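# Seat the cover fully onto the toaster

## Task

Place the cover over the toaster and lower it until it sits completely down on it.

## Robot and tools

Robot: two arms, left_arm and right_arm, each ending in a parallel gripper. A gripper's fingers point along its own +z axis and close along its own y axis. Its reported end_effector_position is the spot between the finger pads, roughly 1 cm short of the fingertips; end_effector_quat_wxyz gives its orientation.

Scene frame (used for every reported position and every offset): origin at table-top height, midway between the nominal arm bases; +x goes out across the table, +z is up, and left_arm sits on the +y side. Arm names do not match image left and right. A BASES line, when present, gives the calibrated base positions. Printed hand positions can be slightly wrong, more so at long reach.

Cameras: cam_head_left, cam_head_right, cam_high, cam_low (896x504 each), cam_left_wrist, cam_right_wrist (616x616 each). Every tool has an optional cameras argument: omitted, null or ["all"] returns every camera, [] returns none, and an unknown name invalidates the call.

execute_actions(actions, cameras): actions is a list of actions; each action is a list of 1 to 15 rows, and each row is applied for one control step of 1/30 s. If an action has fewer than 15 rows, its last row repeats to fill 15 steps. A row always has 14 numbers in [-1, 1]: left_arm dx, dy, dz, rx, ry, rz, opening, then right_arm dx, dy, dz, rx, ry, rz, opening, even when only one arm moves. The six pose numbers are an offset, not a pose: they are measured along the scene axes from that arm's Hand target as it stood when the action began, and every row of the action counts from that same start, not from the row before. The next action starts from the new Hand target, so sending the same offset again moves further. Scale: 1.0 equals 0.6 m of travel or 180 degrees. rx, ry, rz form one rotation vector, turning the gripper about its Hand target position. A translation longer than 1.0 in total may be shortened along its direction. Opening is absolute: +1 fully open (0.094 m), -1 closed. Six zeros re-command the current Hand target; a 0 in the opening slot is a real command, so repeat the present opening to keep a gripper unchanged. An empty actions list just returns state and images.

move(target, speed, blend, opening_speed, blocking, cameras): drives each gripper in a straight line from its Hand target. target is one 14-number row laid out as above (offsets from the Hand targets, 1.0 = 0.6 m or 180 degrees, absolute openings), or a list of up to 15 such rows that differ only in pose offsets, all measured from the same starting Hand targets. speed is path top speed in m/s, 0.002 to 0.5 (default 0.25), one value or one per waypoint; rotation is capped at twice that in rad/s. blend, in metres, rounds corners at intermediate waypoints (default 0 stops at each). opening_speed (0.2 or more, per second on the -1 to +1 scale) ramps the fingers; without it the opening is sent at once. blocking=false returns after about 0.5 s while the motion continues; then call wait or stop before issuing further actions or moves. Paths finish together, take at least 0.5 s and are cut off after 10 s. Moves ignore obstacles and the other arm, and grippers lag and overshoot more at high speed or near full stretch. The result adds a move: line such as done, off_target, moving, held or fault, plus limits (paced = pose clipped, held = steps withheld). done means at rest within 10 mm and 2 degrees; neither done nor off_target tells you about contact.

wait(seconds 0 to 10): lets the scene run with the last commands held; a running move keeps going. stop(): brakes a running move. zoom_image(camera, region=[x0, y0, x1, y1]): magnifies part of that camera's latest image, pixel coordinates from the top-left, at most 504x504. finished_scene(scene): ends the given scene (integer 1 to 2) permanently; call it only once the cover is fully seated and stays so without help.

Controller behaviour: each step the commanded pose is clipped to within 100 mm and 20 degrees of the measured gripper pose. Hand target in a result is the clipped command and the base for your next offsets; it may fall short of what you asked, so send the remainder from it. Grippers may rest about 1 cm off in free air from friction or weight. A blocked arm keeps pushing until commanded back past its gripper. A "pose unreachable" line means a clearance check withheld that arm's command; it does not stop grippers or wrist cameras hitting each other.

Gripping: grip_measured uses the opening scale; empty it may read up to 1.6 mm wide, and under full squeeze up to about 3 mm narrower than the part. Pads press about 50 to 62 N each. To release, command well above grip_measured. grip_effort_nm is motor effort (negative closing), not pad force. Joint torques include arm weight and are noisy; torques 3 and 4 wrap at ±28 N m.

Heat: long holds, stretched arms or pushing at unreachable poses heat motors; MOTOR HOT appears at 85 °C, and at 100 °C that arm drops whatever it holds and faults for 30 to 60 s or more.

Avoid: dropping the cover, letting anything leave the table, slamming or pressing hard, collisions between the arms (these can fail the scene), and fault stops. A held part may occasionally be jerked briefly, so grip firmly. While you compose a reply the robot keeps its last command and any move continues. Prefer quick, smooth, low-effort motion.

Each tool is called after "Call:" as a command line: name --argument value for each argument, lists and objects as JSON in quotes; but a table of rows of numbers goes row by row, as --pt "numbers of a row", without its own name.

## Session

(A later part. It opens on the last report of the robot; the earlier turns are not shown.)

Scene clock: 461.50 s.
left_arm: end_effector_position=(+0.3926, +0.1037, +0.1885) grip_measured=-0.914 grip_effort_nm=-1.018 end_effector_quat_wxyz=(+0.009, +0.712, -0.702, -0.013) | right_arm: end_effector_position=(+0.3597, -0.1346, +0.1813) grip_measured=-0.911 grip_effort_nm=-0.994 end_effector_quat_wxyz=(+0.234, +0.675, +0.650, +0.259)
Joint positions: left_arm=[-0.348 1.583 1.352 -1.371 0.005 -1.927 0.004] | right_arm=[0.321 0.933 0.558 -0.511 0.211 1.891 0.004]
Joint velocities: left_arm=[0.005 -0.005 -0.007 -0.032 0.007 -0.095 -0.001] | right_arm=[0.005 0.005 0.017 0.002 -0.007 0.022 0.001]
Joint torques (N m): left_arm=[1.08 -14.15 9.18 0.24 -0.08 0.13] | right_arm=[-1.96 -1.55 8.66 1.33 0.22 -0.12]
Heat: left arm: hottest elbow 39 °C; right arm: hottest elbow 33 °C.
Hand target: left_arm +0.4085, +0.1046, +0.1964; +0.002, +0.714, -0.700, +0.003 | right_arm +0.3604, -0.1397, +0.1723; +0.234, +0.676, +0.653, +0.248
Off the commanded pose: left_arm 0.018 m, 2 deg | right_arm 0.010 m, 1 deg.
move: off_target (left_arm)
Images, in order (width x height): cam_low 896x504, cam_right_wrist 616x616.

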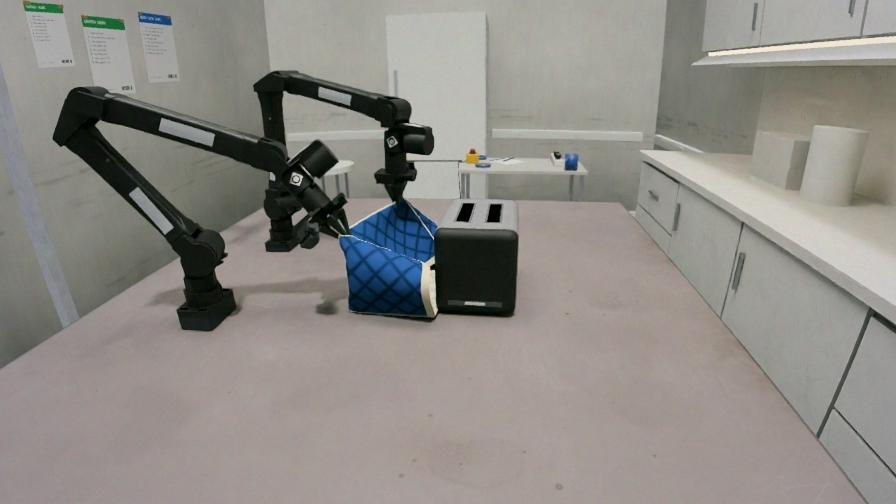

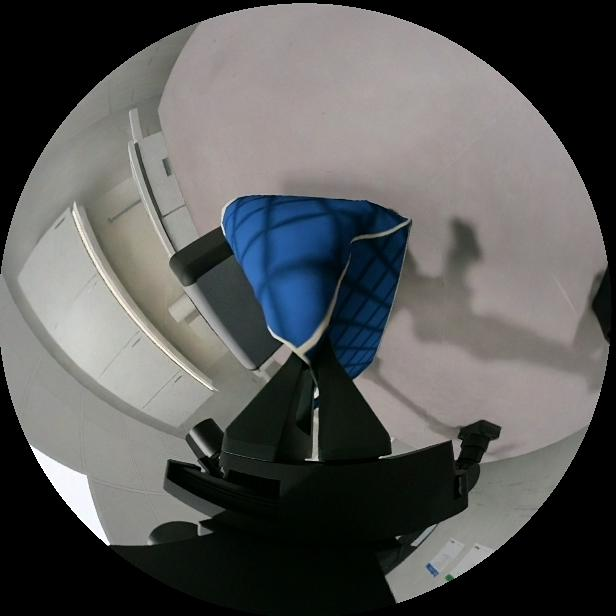

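Call:
move --target '[0,0,0,0,0,0,-1,0,0,0,0,0,0,1]' --opening_speed 1 --cameras '[]'

Call:
move --target '[0,0,0,0,0,0,-1,-0.15,-0.12,0.25,0,0,0,1]' --speed 0.25 --cameras '[]'

Call:
move --target '[-0.03,0,0.3,0,0,0,-1,-0.02,0,0,0,0,0,1]' --speed 0.2

Scene clock: 477.87 s.
left_arm: end_effector_position=(+0.3926, +0.1037, +0.1885) grip_measured=-0.914 grip_effort_nm=-1.023 end_effector_quat_wxyz=(+0.009, +0.712, -0.702, -0.013) | right_arm: end_effector_position=(+0.3597, -0.1347, +0.1813) grip_measured=+0.997 grip_effort_nm=0.090 end_effector_quat_wxyz=(+0.234, +0.675, +0.650, +0.258)
Joint positions: left_arm=[-0.348 1.583 1.352 -1.371 0.005 -1.927 0.004] | right_arm=[0.32 0.933 0.558 -0.511 0.211 1.891 0.094]
Joint velocities: left_arm=[0.005 -0.005 -0.007 -0.022 0.022 0.022 0] | right_arm=[-0.005 0.005 -0.012 0.012 -0.022 -0.022 0.001]
Joint torques (N m): left_arm=[1.08 -14.27 9.21 0.28 -0.07 0.11] | right_arm=[-2.08 -1.55 8.68 1.29 0.22 -0.11]
Heat: left arm: hottest elbow 39 °C; right arm: hottest elbow 33 °C.
Hand target: left_arm +0.4085, +0.1045, +0.1964; +0.002, +0.714, -0.700, +0.003 | right_arm +0.3604, -0.1397, +0.1723; +0.234, +0.676, +0.653, +0.248
Off the commanded pose: left_arm 0.018 m, 2 deg | right_arm 0.010 m, 1 deg.
move: off_target (left_arm)
No camera images: "cameras" was empty.

Scene clock: 479.63 s.
left_arm: end_effector_position=(+0.3926, +0.1037, +0.1885) grip_measured=-0.914 grip_effort_nm=-1.028 end_effector_quat_wxyz=(+0.009, +0.712, -0.702, -0.013) | right_arm: end_effector_position=(+0.2666, -0.2093, +0.2922) grip_measured=+0.998 grip_effort_nm=0.085 end_effector_quat_wxyz=(+0.219, +0.683, +0.660, +0.225)
Joint positions: left_arm=[-0.348 1.583 1.352 -1.371 0.005 -1.927 0.004] | right_arm=[0.076 0.554 0.735 -1.117 0.069 1.695 0.094]
Joint velocities: left_arm=[-0.015 0.005 -0.002 0.002 -0.051 0.022 0] | right_arm=[-0.024 -0.005 0.017 -0.002 -0.007 -0.051 -0.001]
Joint torques (N m): left_arm=[0.79 -14.45 9.16 0.28 -0.05 0.13] | right_arm=[-2.14 0.32 15.34 0.8 -0.03 -0.1]
Heat: left arm: hottest elbow 39 °C; right arm: hottest elbow 33 °C.
Hand target: left_arm +0.4085, +0.1045, +0.1964; +0.002, +0.714, -0.700, +0.003 | right_arm +0.2726, -0.2117, +0.3247; +0.237, +0.675, +0.654, +0.246
Off the commanded pose: left_arm 0.018 m, 2 deg | right_arm 0.030 m, 3 deg.
move: off_target (left_arm, right_arm)
No camera images: "cameras" was empty.

Scene clock: 481.13 s.
left_arm: end_effector_position=(+0.3866, +0.1059, +0.3506) grip_measured=-0.914 grip_effort_nm=-1.028 end_effector_quat_wxyz=(-0.013, +0.711, -0.702, +0.033) | right_arm: end_effector_position=(+0.2575, -0.2104, +0.2940) grip_measured=+0.998 grip_effort_nm=0.095 end_effector_quat_wxyz=(+0.218, +0.683, +0.660, +0.224)
Joint positions: left_arm=[-0.348 1.49 1.671 -1.682 0.005 -1.927 0.004] | right_arm=[0.076 0.527 0.735 -1.146 0.069 1.695 0.094]
Joint velocities: left_arm=[-0.015 -0.005 -0.007 -0.002 -0.037 0.022 0.001] | right_arm=[-0.005 -0.005 0.007 -0.007 -0.051 0.051 0]
Joint torques (N m): left_arm=[-0.32 -14.86 10.61 -0.2 -0.09 -0.06] | right_arm=[-1.67 -0.03 14.68 0.76 0.11 -0.05]
Heat: left arm: hottest elbow 39 °C; right arm: hottest elbow 33 °C.
Hand target: left_arm +0.3903, +0.1020, +0.3759; +0.002, +0.713, -0.701, +0.003 | right_arm +0.2606, -0.2118, +0.3249; +0.237, +0.675, +0.654, +0.246
Off the commanded pose: left_arm 0.026 m, 4 deg | right_arm 0.031 m, 3 deg.
joint sent to its limit (left arm) — joint 4 (wrist pitch), lower limit. The joint targets are off in orientation, not in position.
move: off_target (left_arm, right_arm)

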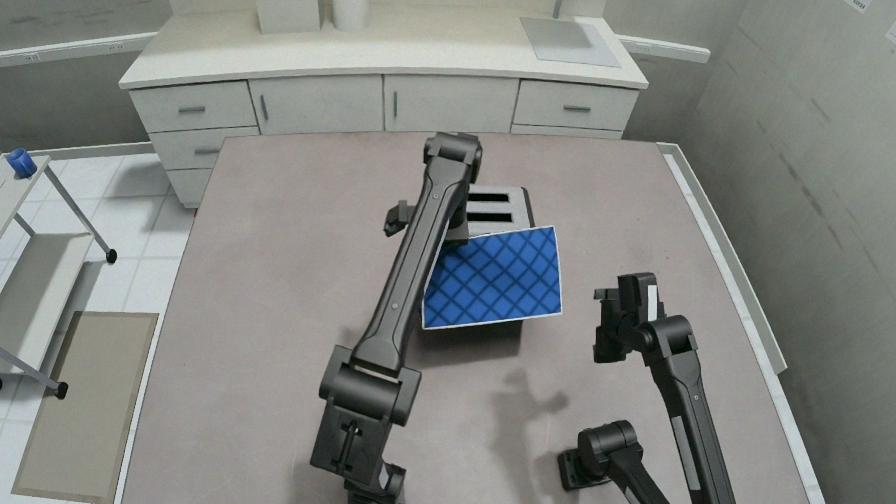

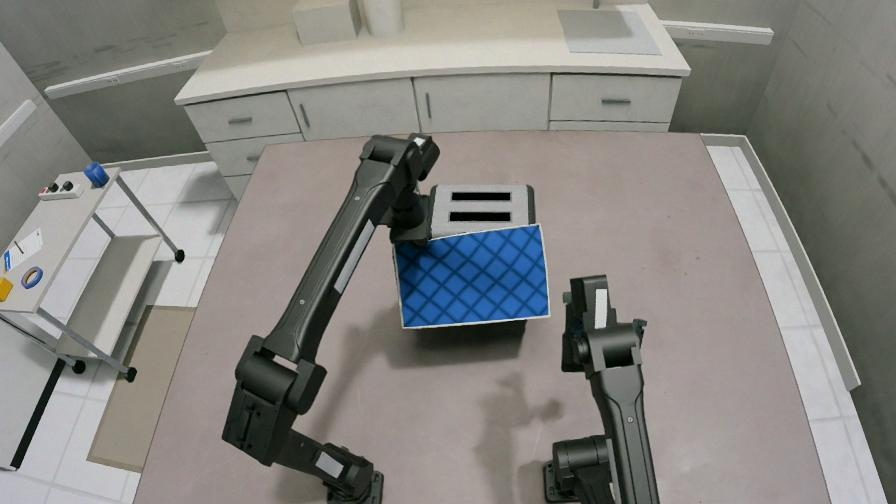

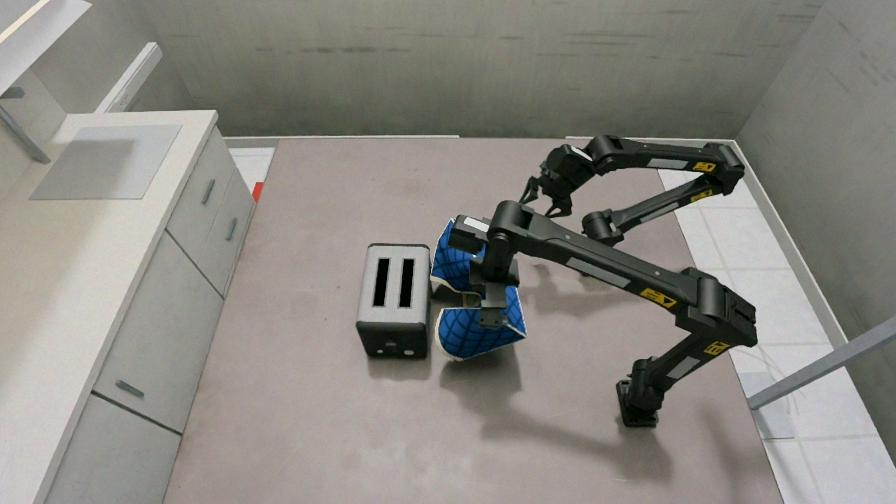

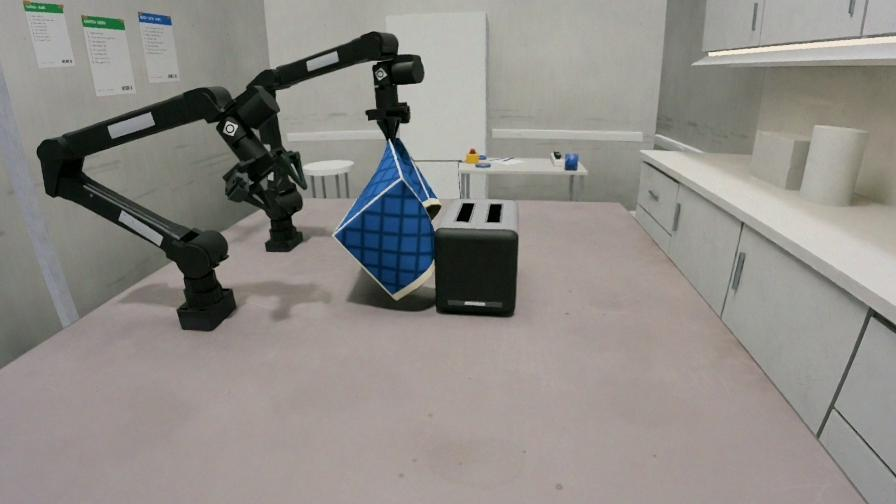

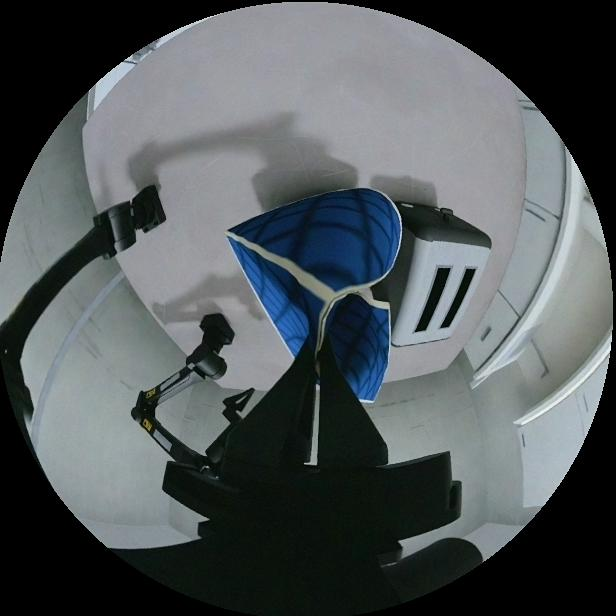

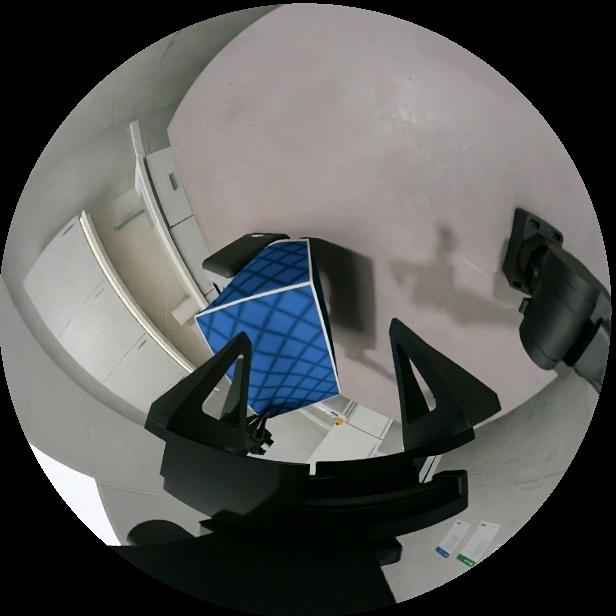

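Call:
move --target '[0.17,0,0.12,0,0,0,-1,0.05,0.17,-0.15,0,-0.2,0,1]' --speed 0.15

Call:
zoom_image --camera "cam_low" --region '[260, 70, 560, 330]'

Scene clock: 490.63 s.
left_arm: end_effector_position=(+0.4830, +0.0939, +0.4331) grip_measured=-0.914 grip_effort_nm=-1.028 end_effector_quat_wxyz=(-0.067, +0.701, -0.697, +0.134) | right_arm: end_effector_position=(+0.2878, -0.1120, +0.2428) grip_measured=+0.998 grip_effort_nm=0.090 end_effector_quat_wxyz=(+0.416, +0.579, +0.535, +0.453)
Joint positions: left_arm=[-0.309 1.662 2.075 -1.682 0.005 -1.882 0.004] | right_arm=[0.762 0.482 0.245 -0.107 0.765 1.896 0.094]
Joint velocities: left_arm=[0.005 0.015 0.007 0.002 -0.007 -0.007 0.001] | right_arm=[-0.005 -0.005 -0.002 0.002 0.037 0.007 0]
Joint torques (N m): left_arm=[1.03 -15.97 10.78 0.13 0.01 0.14] | right_arm=[-0.03 2.49 9.01 1.83 0.42 -0.14]
Heat: left arm: hottest elbow 40 °C; right arm: hottest elbow 33 °C.
Hand target: left_arm +0.4923, +0.0998, +0.4492; +0.002, +0.712, -0.702, +0.004 | right_arm +0.2867, -0.1094, +0.2346; +0.419, +0.572, +0.546, +0.446
Off the commanded pose: left_arm 0.019 m, 17 deg | right_arm 0.009 m, 3 deg.
joint sent to its limit (left arm) — joint 4 (wrist pitch), lower limit. The joint targets are off in orientation, not in position.
move: off_target (left_arm, right_arm)

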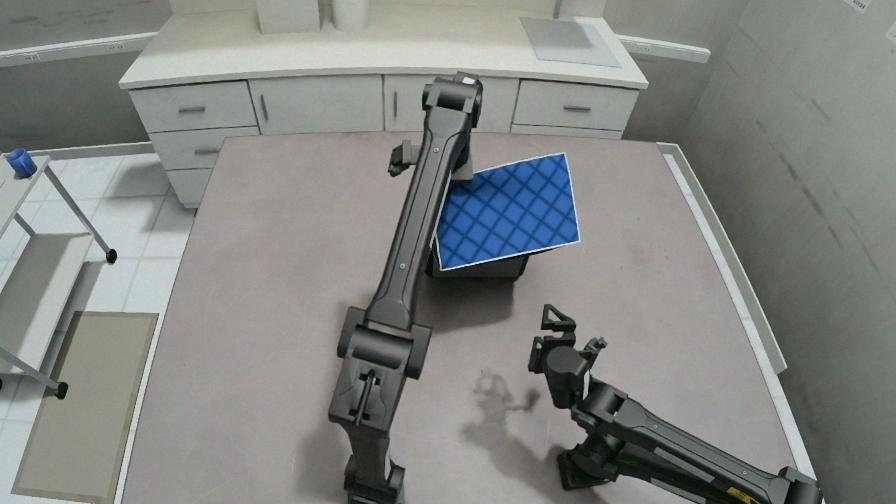

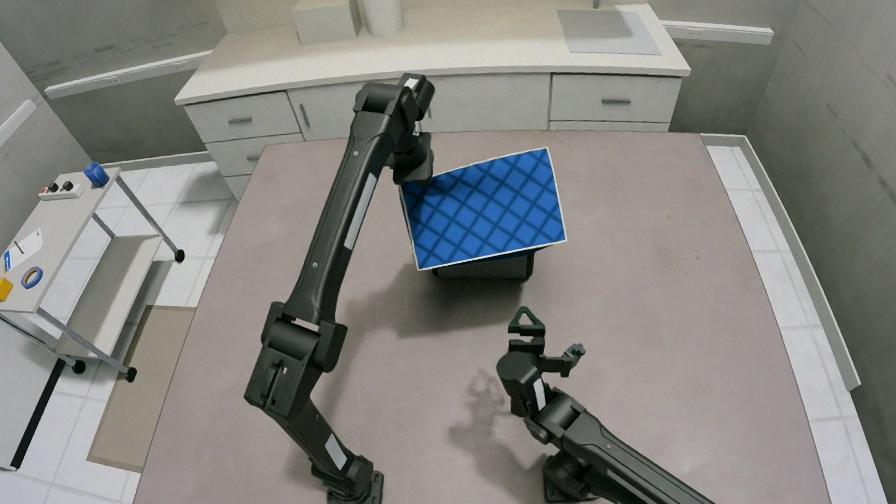

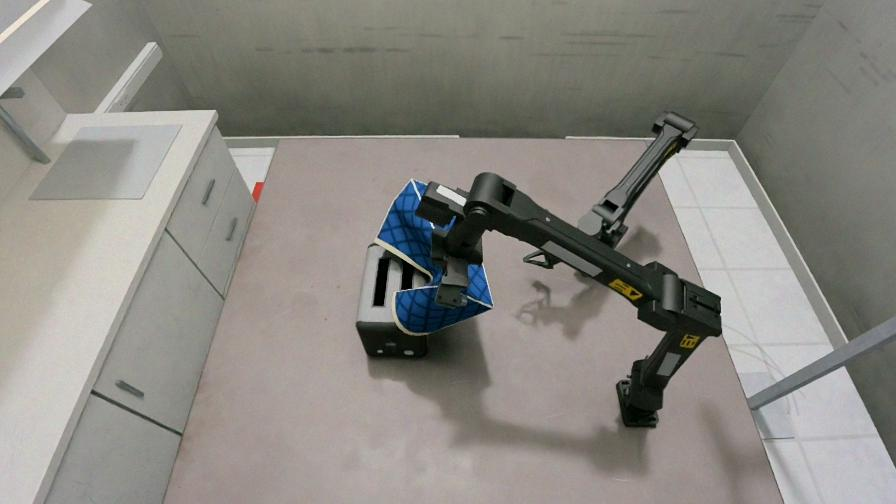

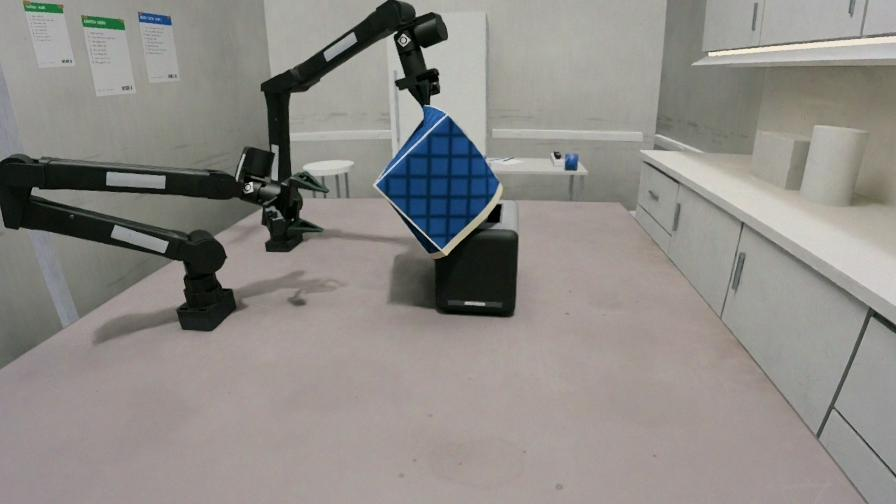

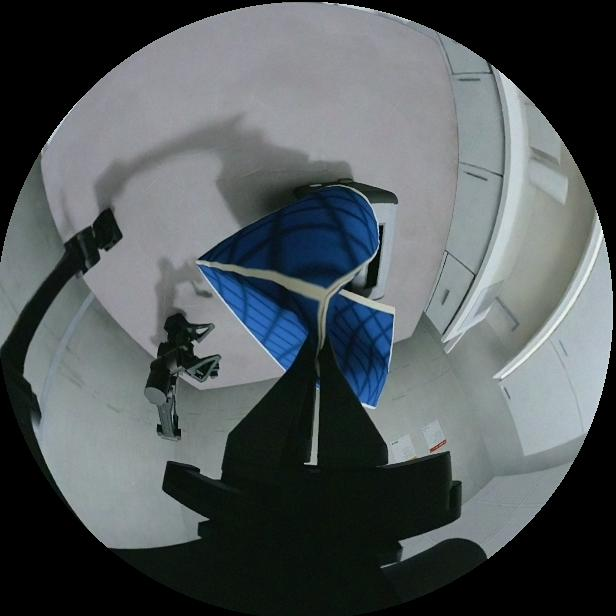

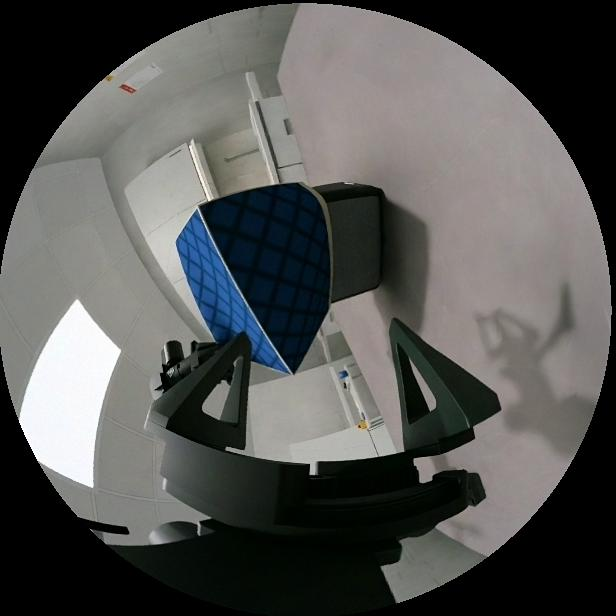

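Scaled by 1.680.

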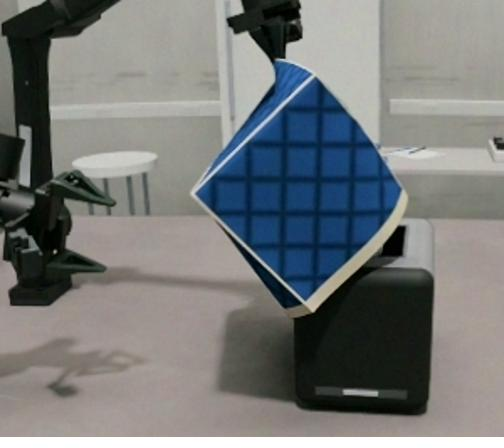

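Call:
move --pt "0 0 0 0 0 0 -1 0 0 0.065 0 0 0 1" --pt "0 0 0 0 0 0 -1 0.195 0.0 0.065 0 0 0 1" --speed 0.12

Call:
zoom_image --camera "cam_low" --region '[260, 70, 560, 330]'

Scene clock: 498.00 s.
left_arm: end_effector_position=(+0.4830, +0.0939, +0.4331) grip_measured=-0.914 grip_effort_nm=-1.028 end_effector_quat_wxyz=(-0.067, +0.701, -0.697, +0.134) | right_arm: end_effector_position=(+0.3851, -0.1129, +0.2438) grip_measured=+0.998 grip_effort_nm=0.085 end_effector_quat_wxyz=(+0.412, +0.576, +0.561, +0.429)
Joint positions: left_arm=[-0.309 1.662 2.075 -1.682 0.005 -1.881 0.004] | right_arm=[0.454 0.876 0.386 0.157 0.461 1.757 0.094]
Joint velocities: left_arm=[-0.005 -0.005 0.007 -0.012 -0.037 -0.066 0.001] | right_arm=[-0.005 0.005 0.012 0.002 -0.051 -0.022 0]
Joint torques (N m): left_arm=[1.32 -15.68 10.81 0.09 -0.02 0.14] | right_arm=[-2.14 -1.14 14.65 1.95 0 -0.17]
Heat: left arm: hottest elbow 41 °C; right arm: hottest elbow 33 °C.
Hand target: left_arm +0.4923, +0.0998, +0.4492; +0.002, +0.712, -0.702, +0.004 | right_arm +0.4044, -0.1086, +0.2731; +0.422, +0.569, +0.547, +0.445
Off the commanded pose: left_arm 0.020 m, 17 deg | right_arm 0.035 m, 3 deg.
joint sent to its limit (left arm) — joint 4 (wrist pitch), lower limit. The joint targets are off in orientation, not in position.
move: off_target (left_arm, right_arm)

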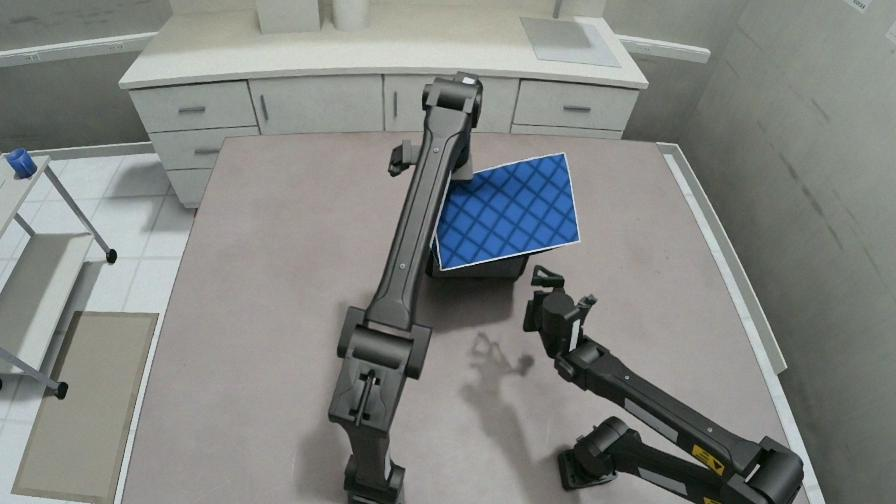

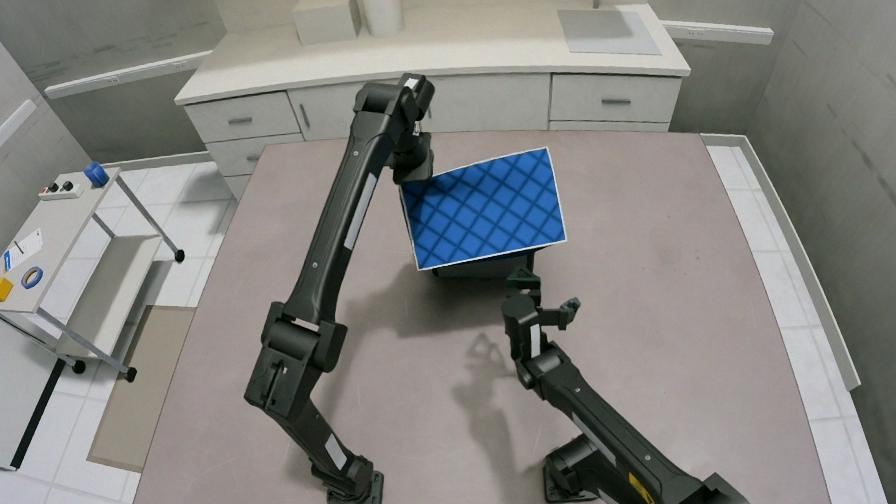

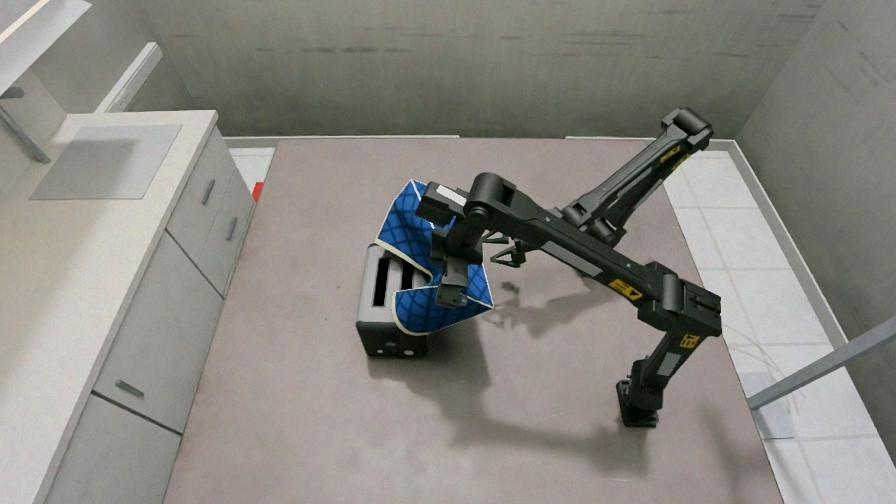

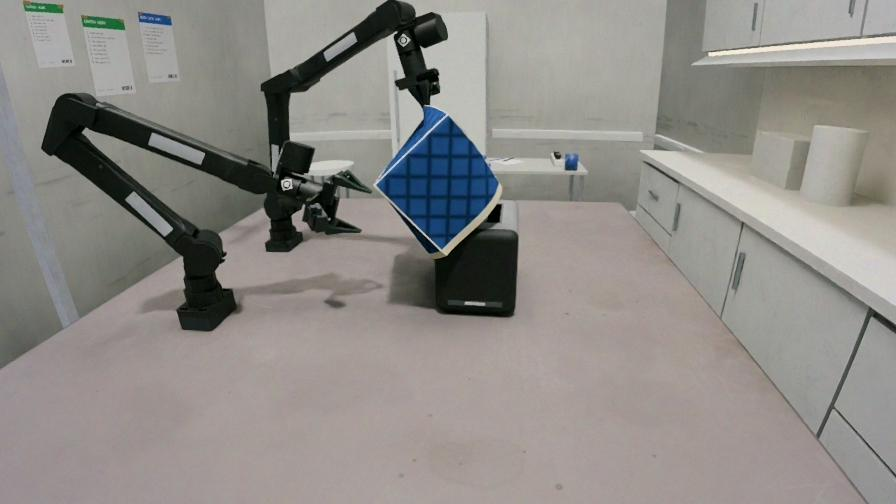

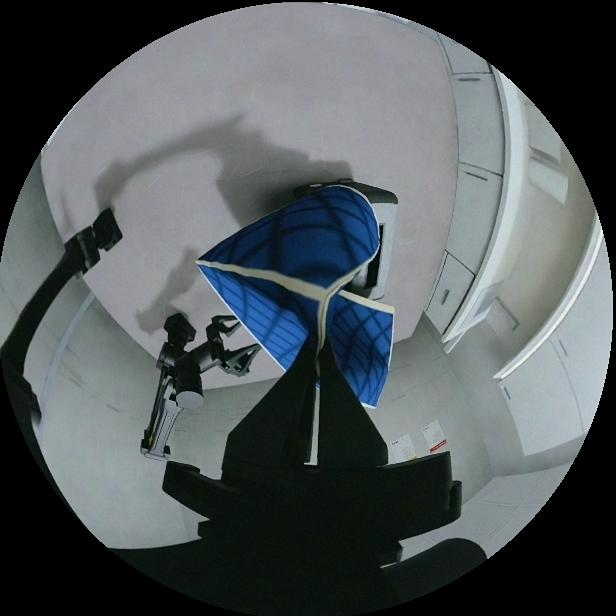

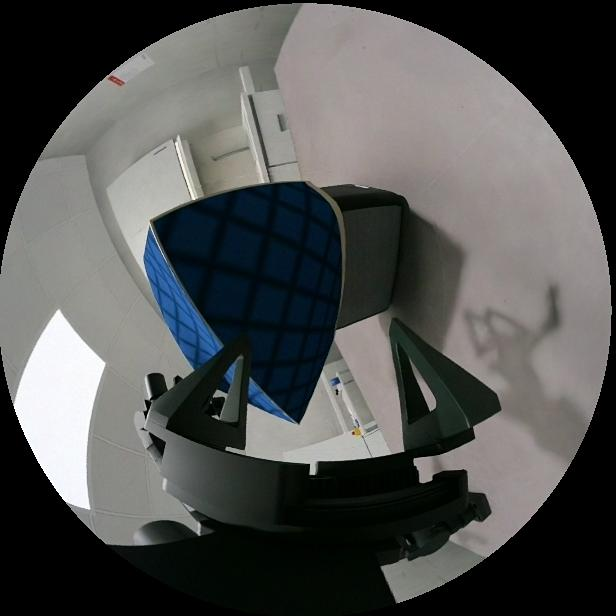

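Scaled by 1.680.

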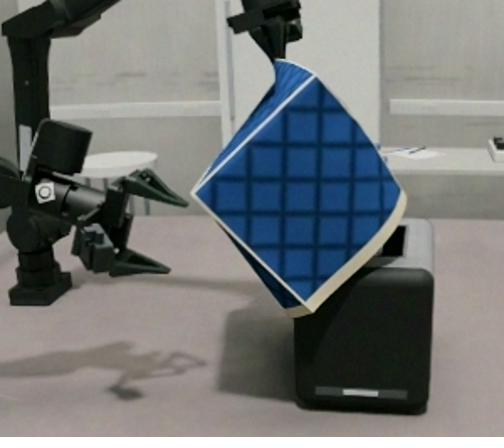

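Call:
move --pt "0 0 0 0 0 0 -1 -0.02 0 0.09 0 0 0 1" --pt "0 0 0 0 0 0 -1 0.06 -0.0 0.085 0 0 0 1" --speed 0.12 --cameras '["cam_low","cam_right_wrist","cam_head_right"]'

Call:
zoom_image --camera "cam_low" --region '[260, 70, 560, 330]'

Scene clock: 505.33 s.
left_arm: end_effector_position=(+0.4827, +0.0940, +0.4330) grip_measured=-0.914 grip_effort_nm=-1.028 end_effector_quat_wxyz=(-0.067, +0.701, -0.697, +0.134) | right_arm: end_effector_position=(+0.4224, -0.1108, +0.2928) grip_measured=+0.998 grip_effort_nm=0.095 end_effector_quat_wxyz=(+0.411, +0.577, +0.561, +0.429)
Joint positions: left_arm=[-0.309 1.662 2.075 -1.683 0.005 -1.881 0.004] | right_arm=[0.397 0.923 0.549 0.048 0.407 1.738 0.094]
Joint velocities: left_arm=[-0.015 -0.005 0.002 -0.027 0.051 -0.066 0] | right_arm=[0.005 0.005 0.002 0.012 0.022 0.007 0]
Joint torques (N m): left_arm=[0.91 -15.03 10.7 0.12 0 0.14] | right_arm=[-2.08 -1.96 15.28 1.92 0 -0.15]
Heat: left arm: hottest elbow 42 °C; right arm: hottest elbow 34 °C.
Hand target: left_arm +0.4923, +0.0998, +0.4492; +0.002, +0.712, -0.702, +0.004 | right_arm +0.4410, -0.1080, +0.3238; +0.423, +0.569, +0.547, +0.445
Off the commanded pose: left_arm 0.020 m, 17 deg | right_arm 0.036 m, 3 deg.
joint sent to its limit (left arm) — joint 4 (wrist pitch), lower limit. The joint targets are off in orientation, not in position.
move: off_target (left_arm, right_arm)
Images, in order (width x height): cam_head_right 896x504, cam_low 896x504, cam_right_wrist 616x616.

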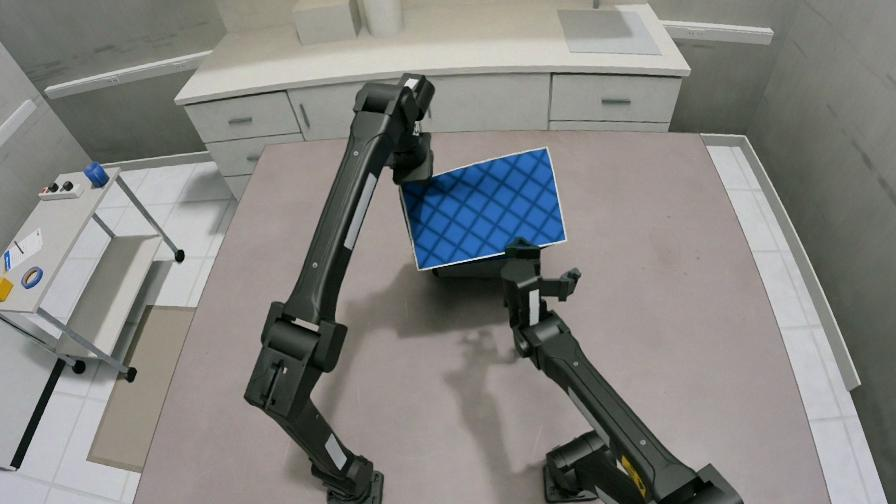

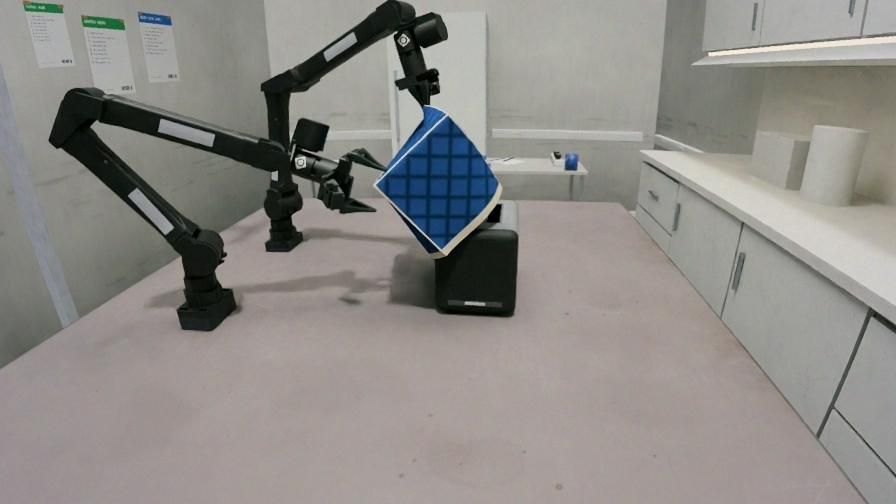

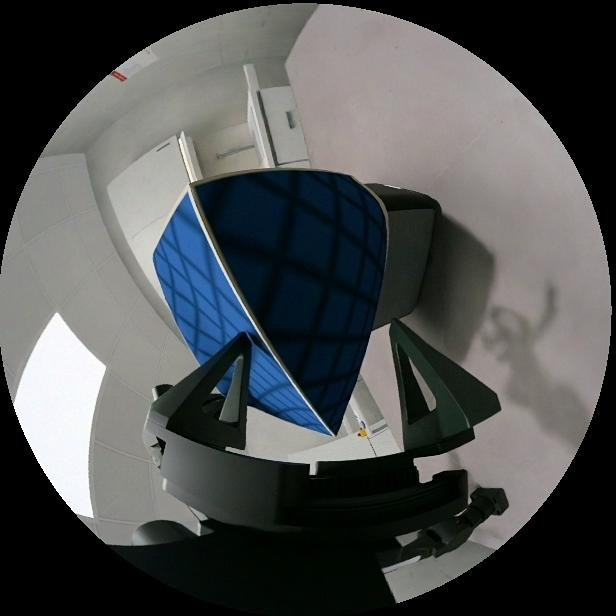

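Scaled by 1.680.

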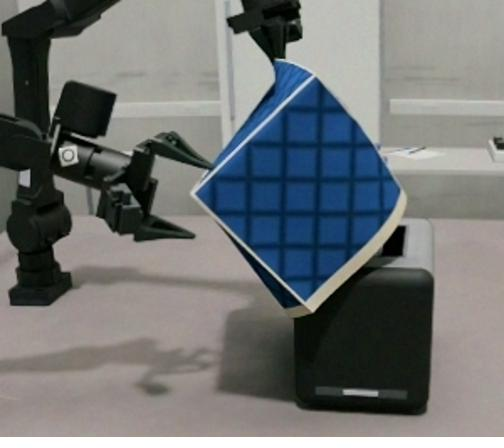

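Call:
move --target '[0,0,0,0,0,0,-1,0.045,0,0.0,0,0,0,1]' --speed 0.12 --cameras '[]'

Call:
move --target '[0,0,0,0,0,0,-1,0.0,0,0.0,0,0,0,-1]' --opening_speed 1 --cameras '["cam_low","cam_right_wrist","cam_head_right"]'

Scene clock: 510.23 s.
left_arm: end_effector_position=(+0.4827, +0.0940, +0.4330) grip_measured=-0.914 grip_effort_nm=-1.018 end_effector_quat_wxyz=(-0.067, +0.701, -0.697, +0.134) | right_arm: end_effector_position=(+0.4482, -0.1094, +0.2948) grip_measured=+0.998 grip_effort_nm=0.090 end_effector_quat_wxyz=(+0.411, +0.576, +0.560, +0.431)
Joint positions: left_arm=[-0.309 1.662 2.075 -1.683 0.005 -1.881 0.004] | right_arm=[0.363 1.005 0.596 0.091 0.373 1.728 0.094]
Joint velocities: left_arm=[0.005 0.005 0.007 -0.022 -0.081 0.007 -0.001] | right_arm=[-0.005 -0.015 -0.022 0.017 -0.022 0.066 -0.002]
Joint torques (N m): left_arm=[1.2 -15.27 10.73 0.21 0.02 0.13] | right_arm=[-2.2 -2.55 15.13 1.95 -0.03 -0.14]
Heat: left arm: hottest elbow 42 °C; right arm: hottest elbow 35 °C.
Hand target: left_arm +0.4923, +0.0998, +0.4492; +0.002, +0.712, -0.702, +0.004 | right_arm +0.4680, -0.1077, +0.3232; +0.423, +0.568, +0.547, +0.445
Off the commanded pose: left_arm 0.020 m, 17 deg | right_arm 0.035 m, 3 deg.
joint sent to its limit (left arm) — joint 4 (wrist pitch), lower limit. The joint targets are off in orientation, not in position.
move: off_target (left_arm, right_arm)
No camera images: "cameras" was empty.

Scene clock: 512.60 s.
left_arm: end_effector_position=(+0.4843, +0.0934, +0.4298) grip_measured=-0.914 grip_effort_nm=-1.028 end_effector_quat_wxyz=(-0.065, +0.701, -0.698, +0.131) | right_arm: end_effector_position=(+0.4505, -0.1082, +0.3013) grip_measured=-0.942 grip_effort_nm=-0.994 end_effector_quat_wxyz=(+0.414, +0.572, +0.558, +0.436)
Joint positions: left_arm=[-0.309 1.669 2.075 -1.683 0.005 -1.881 0.004] | right_arm=[0.363 1.005 0.605 0.098 0.371 1.72 0.003]
Joint velocities: left_arm=[-0.005 0.005 0.002 -0.007 0.022 -0.037 0] | right_arm=[0.005 -0.015 -0.012 0.002 -0.007 -0.007 -0.001]
Joint torques (N m): left_arm=[1.2 -15.97 10.69 0.23 0.02 0.12] | right_arm=[-2.08 -2.43 14.5 1.68 0.05 -0.06]
Heat: left arm: hottest elbow 43 °C; right arm: hottest elbow 35 °C.
Hand target: left_arm +0.4923, +0.0999, +0.4492; +0.002, +0.712, -0.702, +0.004 | right_arm +0.4680, -0.1079, +0.3230; +0.423, +0.569, +0.547, +0.445
Off the commanded pose: left_arm 0.022 m, 17 deg | right_arm 0.028 m, 2 deg.
joint sent to its limit (left arm) — joint 4 (wrist pitch), lower limit. The joint targets are off in orientation, not in position.
move: off_target (left_arm, right_arm)
Images, in order (width x height): cam_head_right 896x504, cam_low 896x504, cam_right_wrist 616x616.

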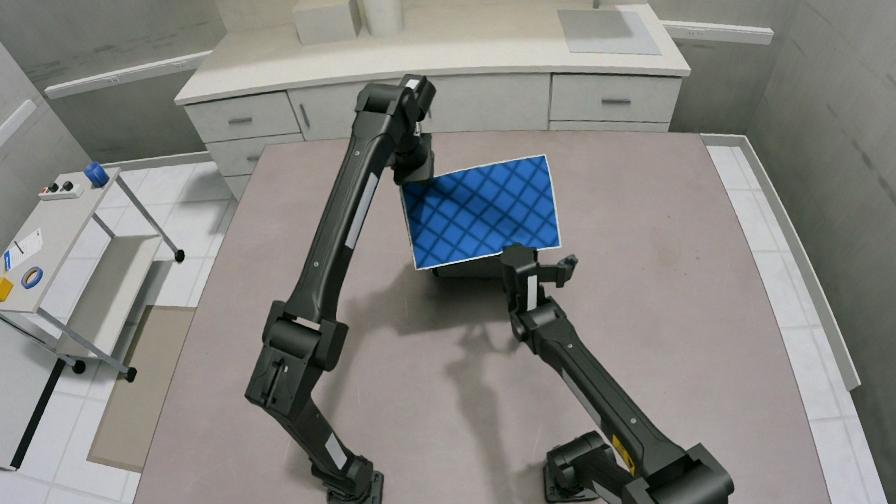

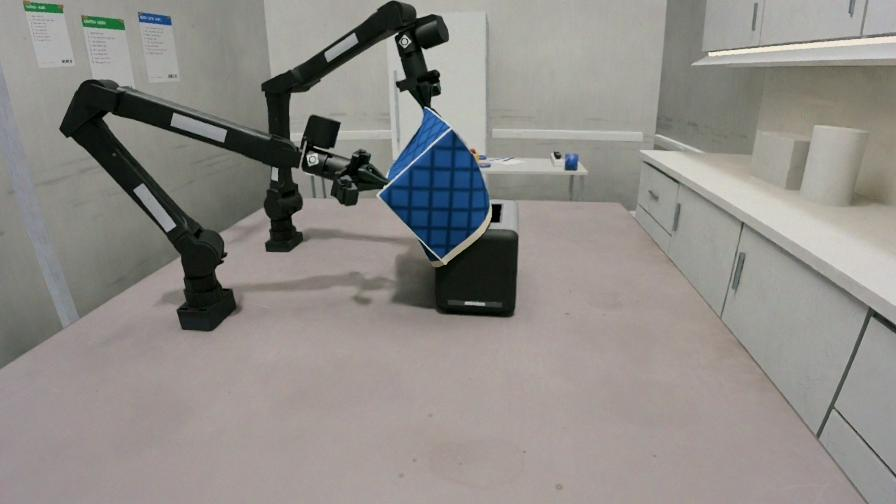

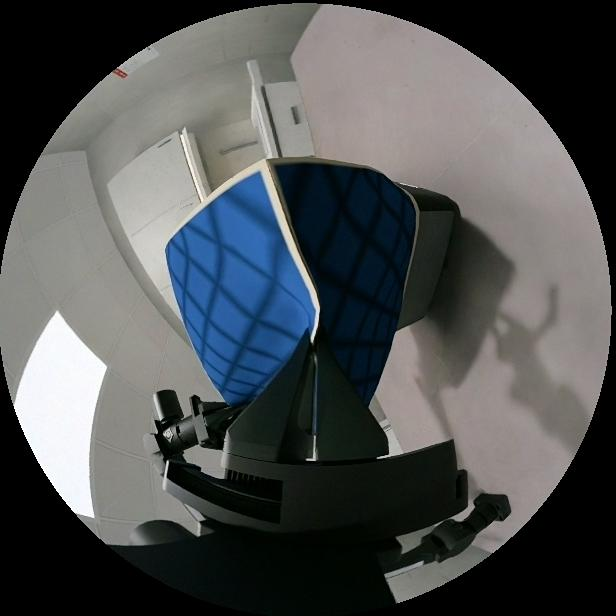

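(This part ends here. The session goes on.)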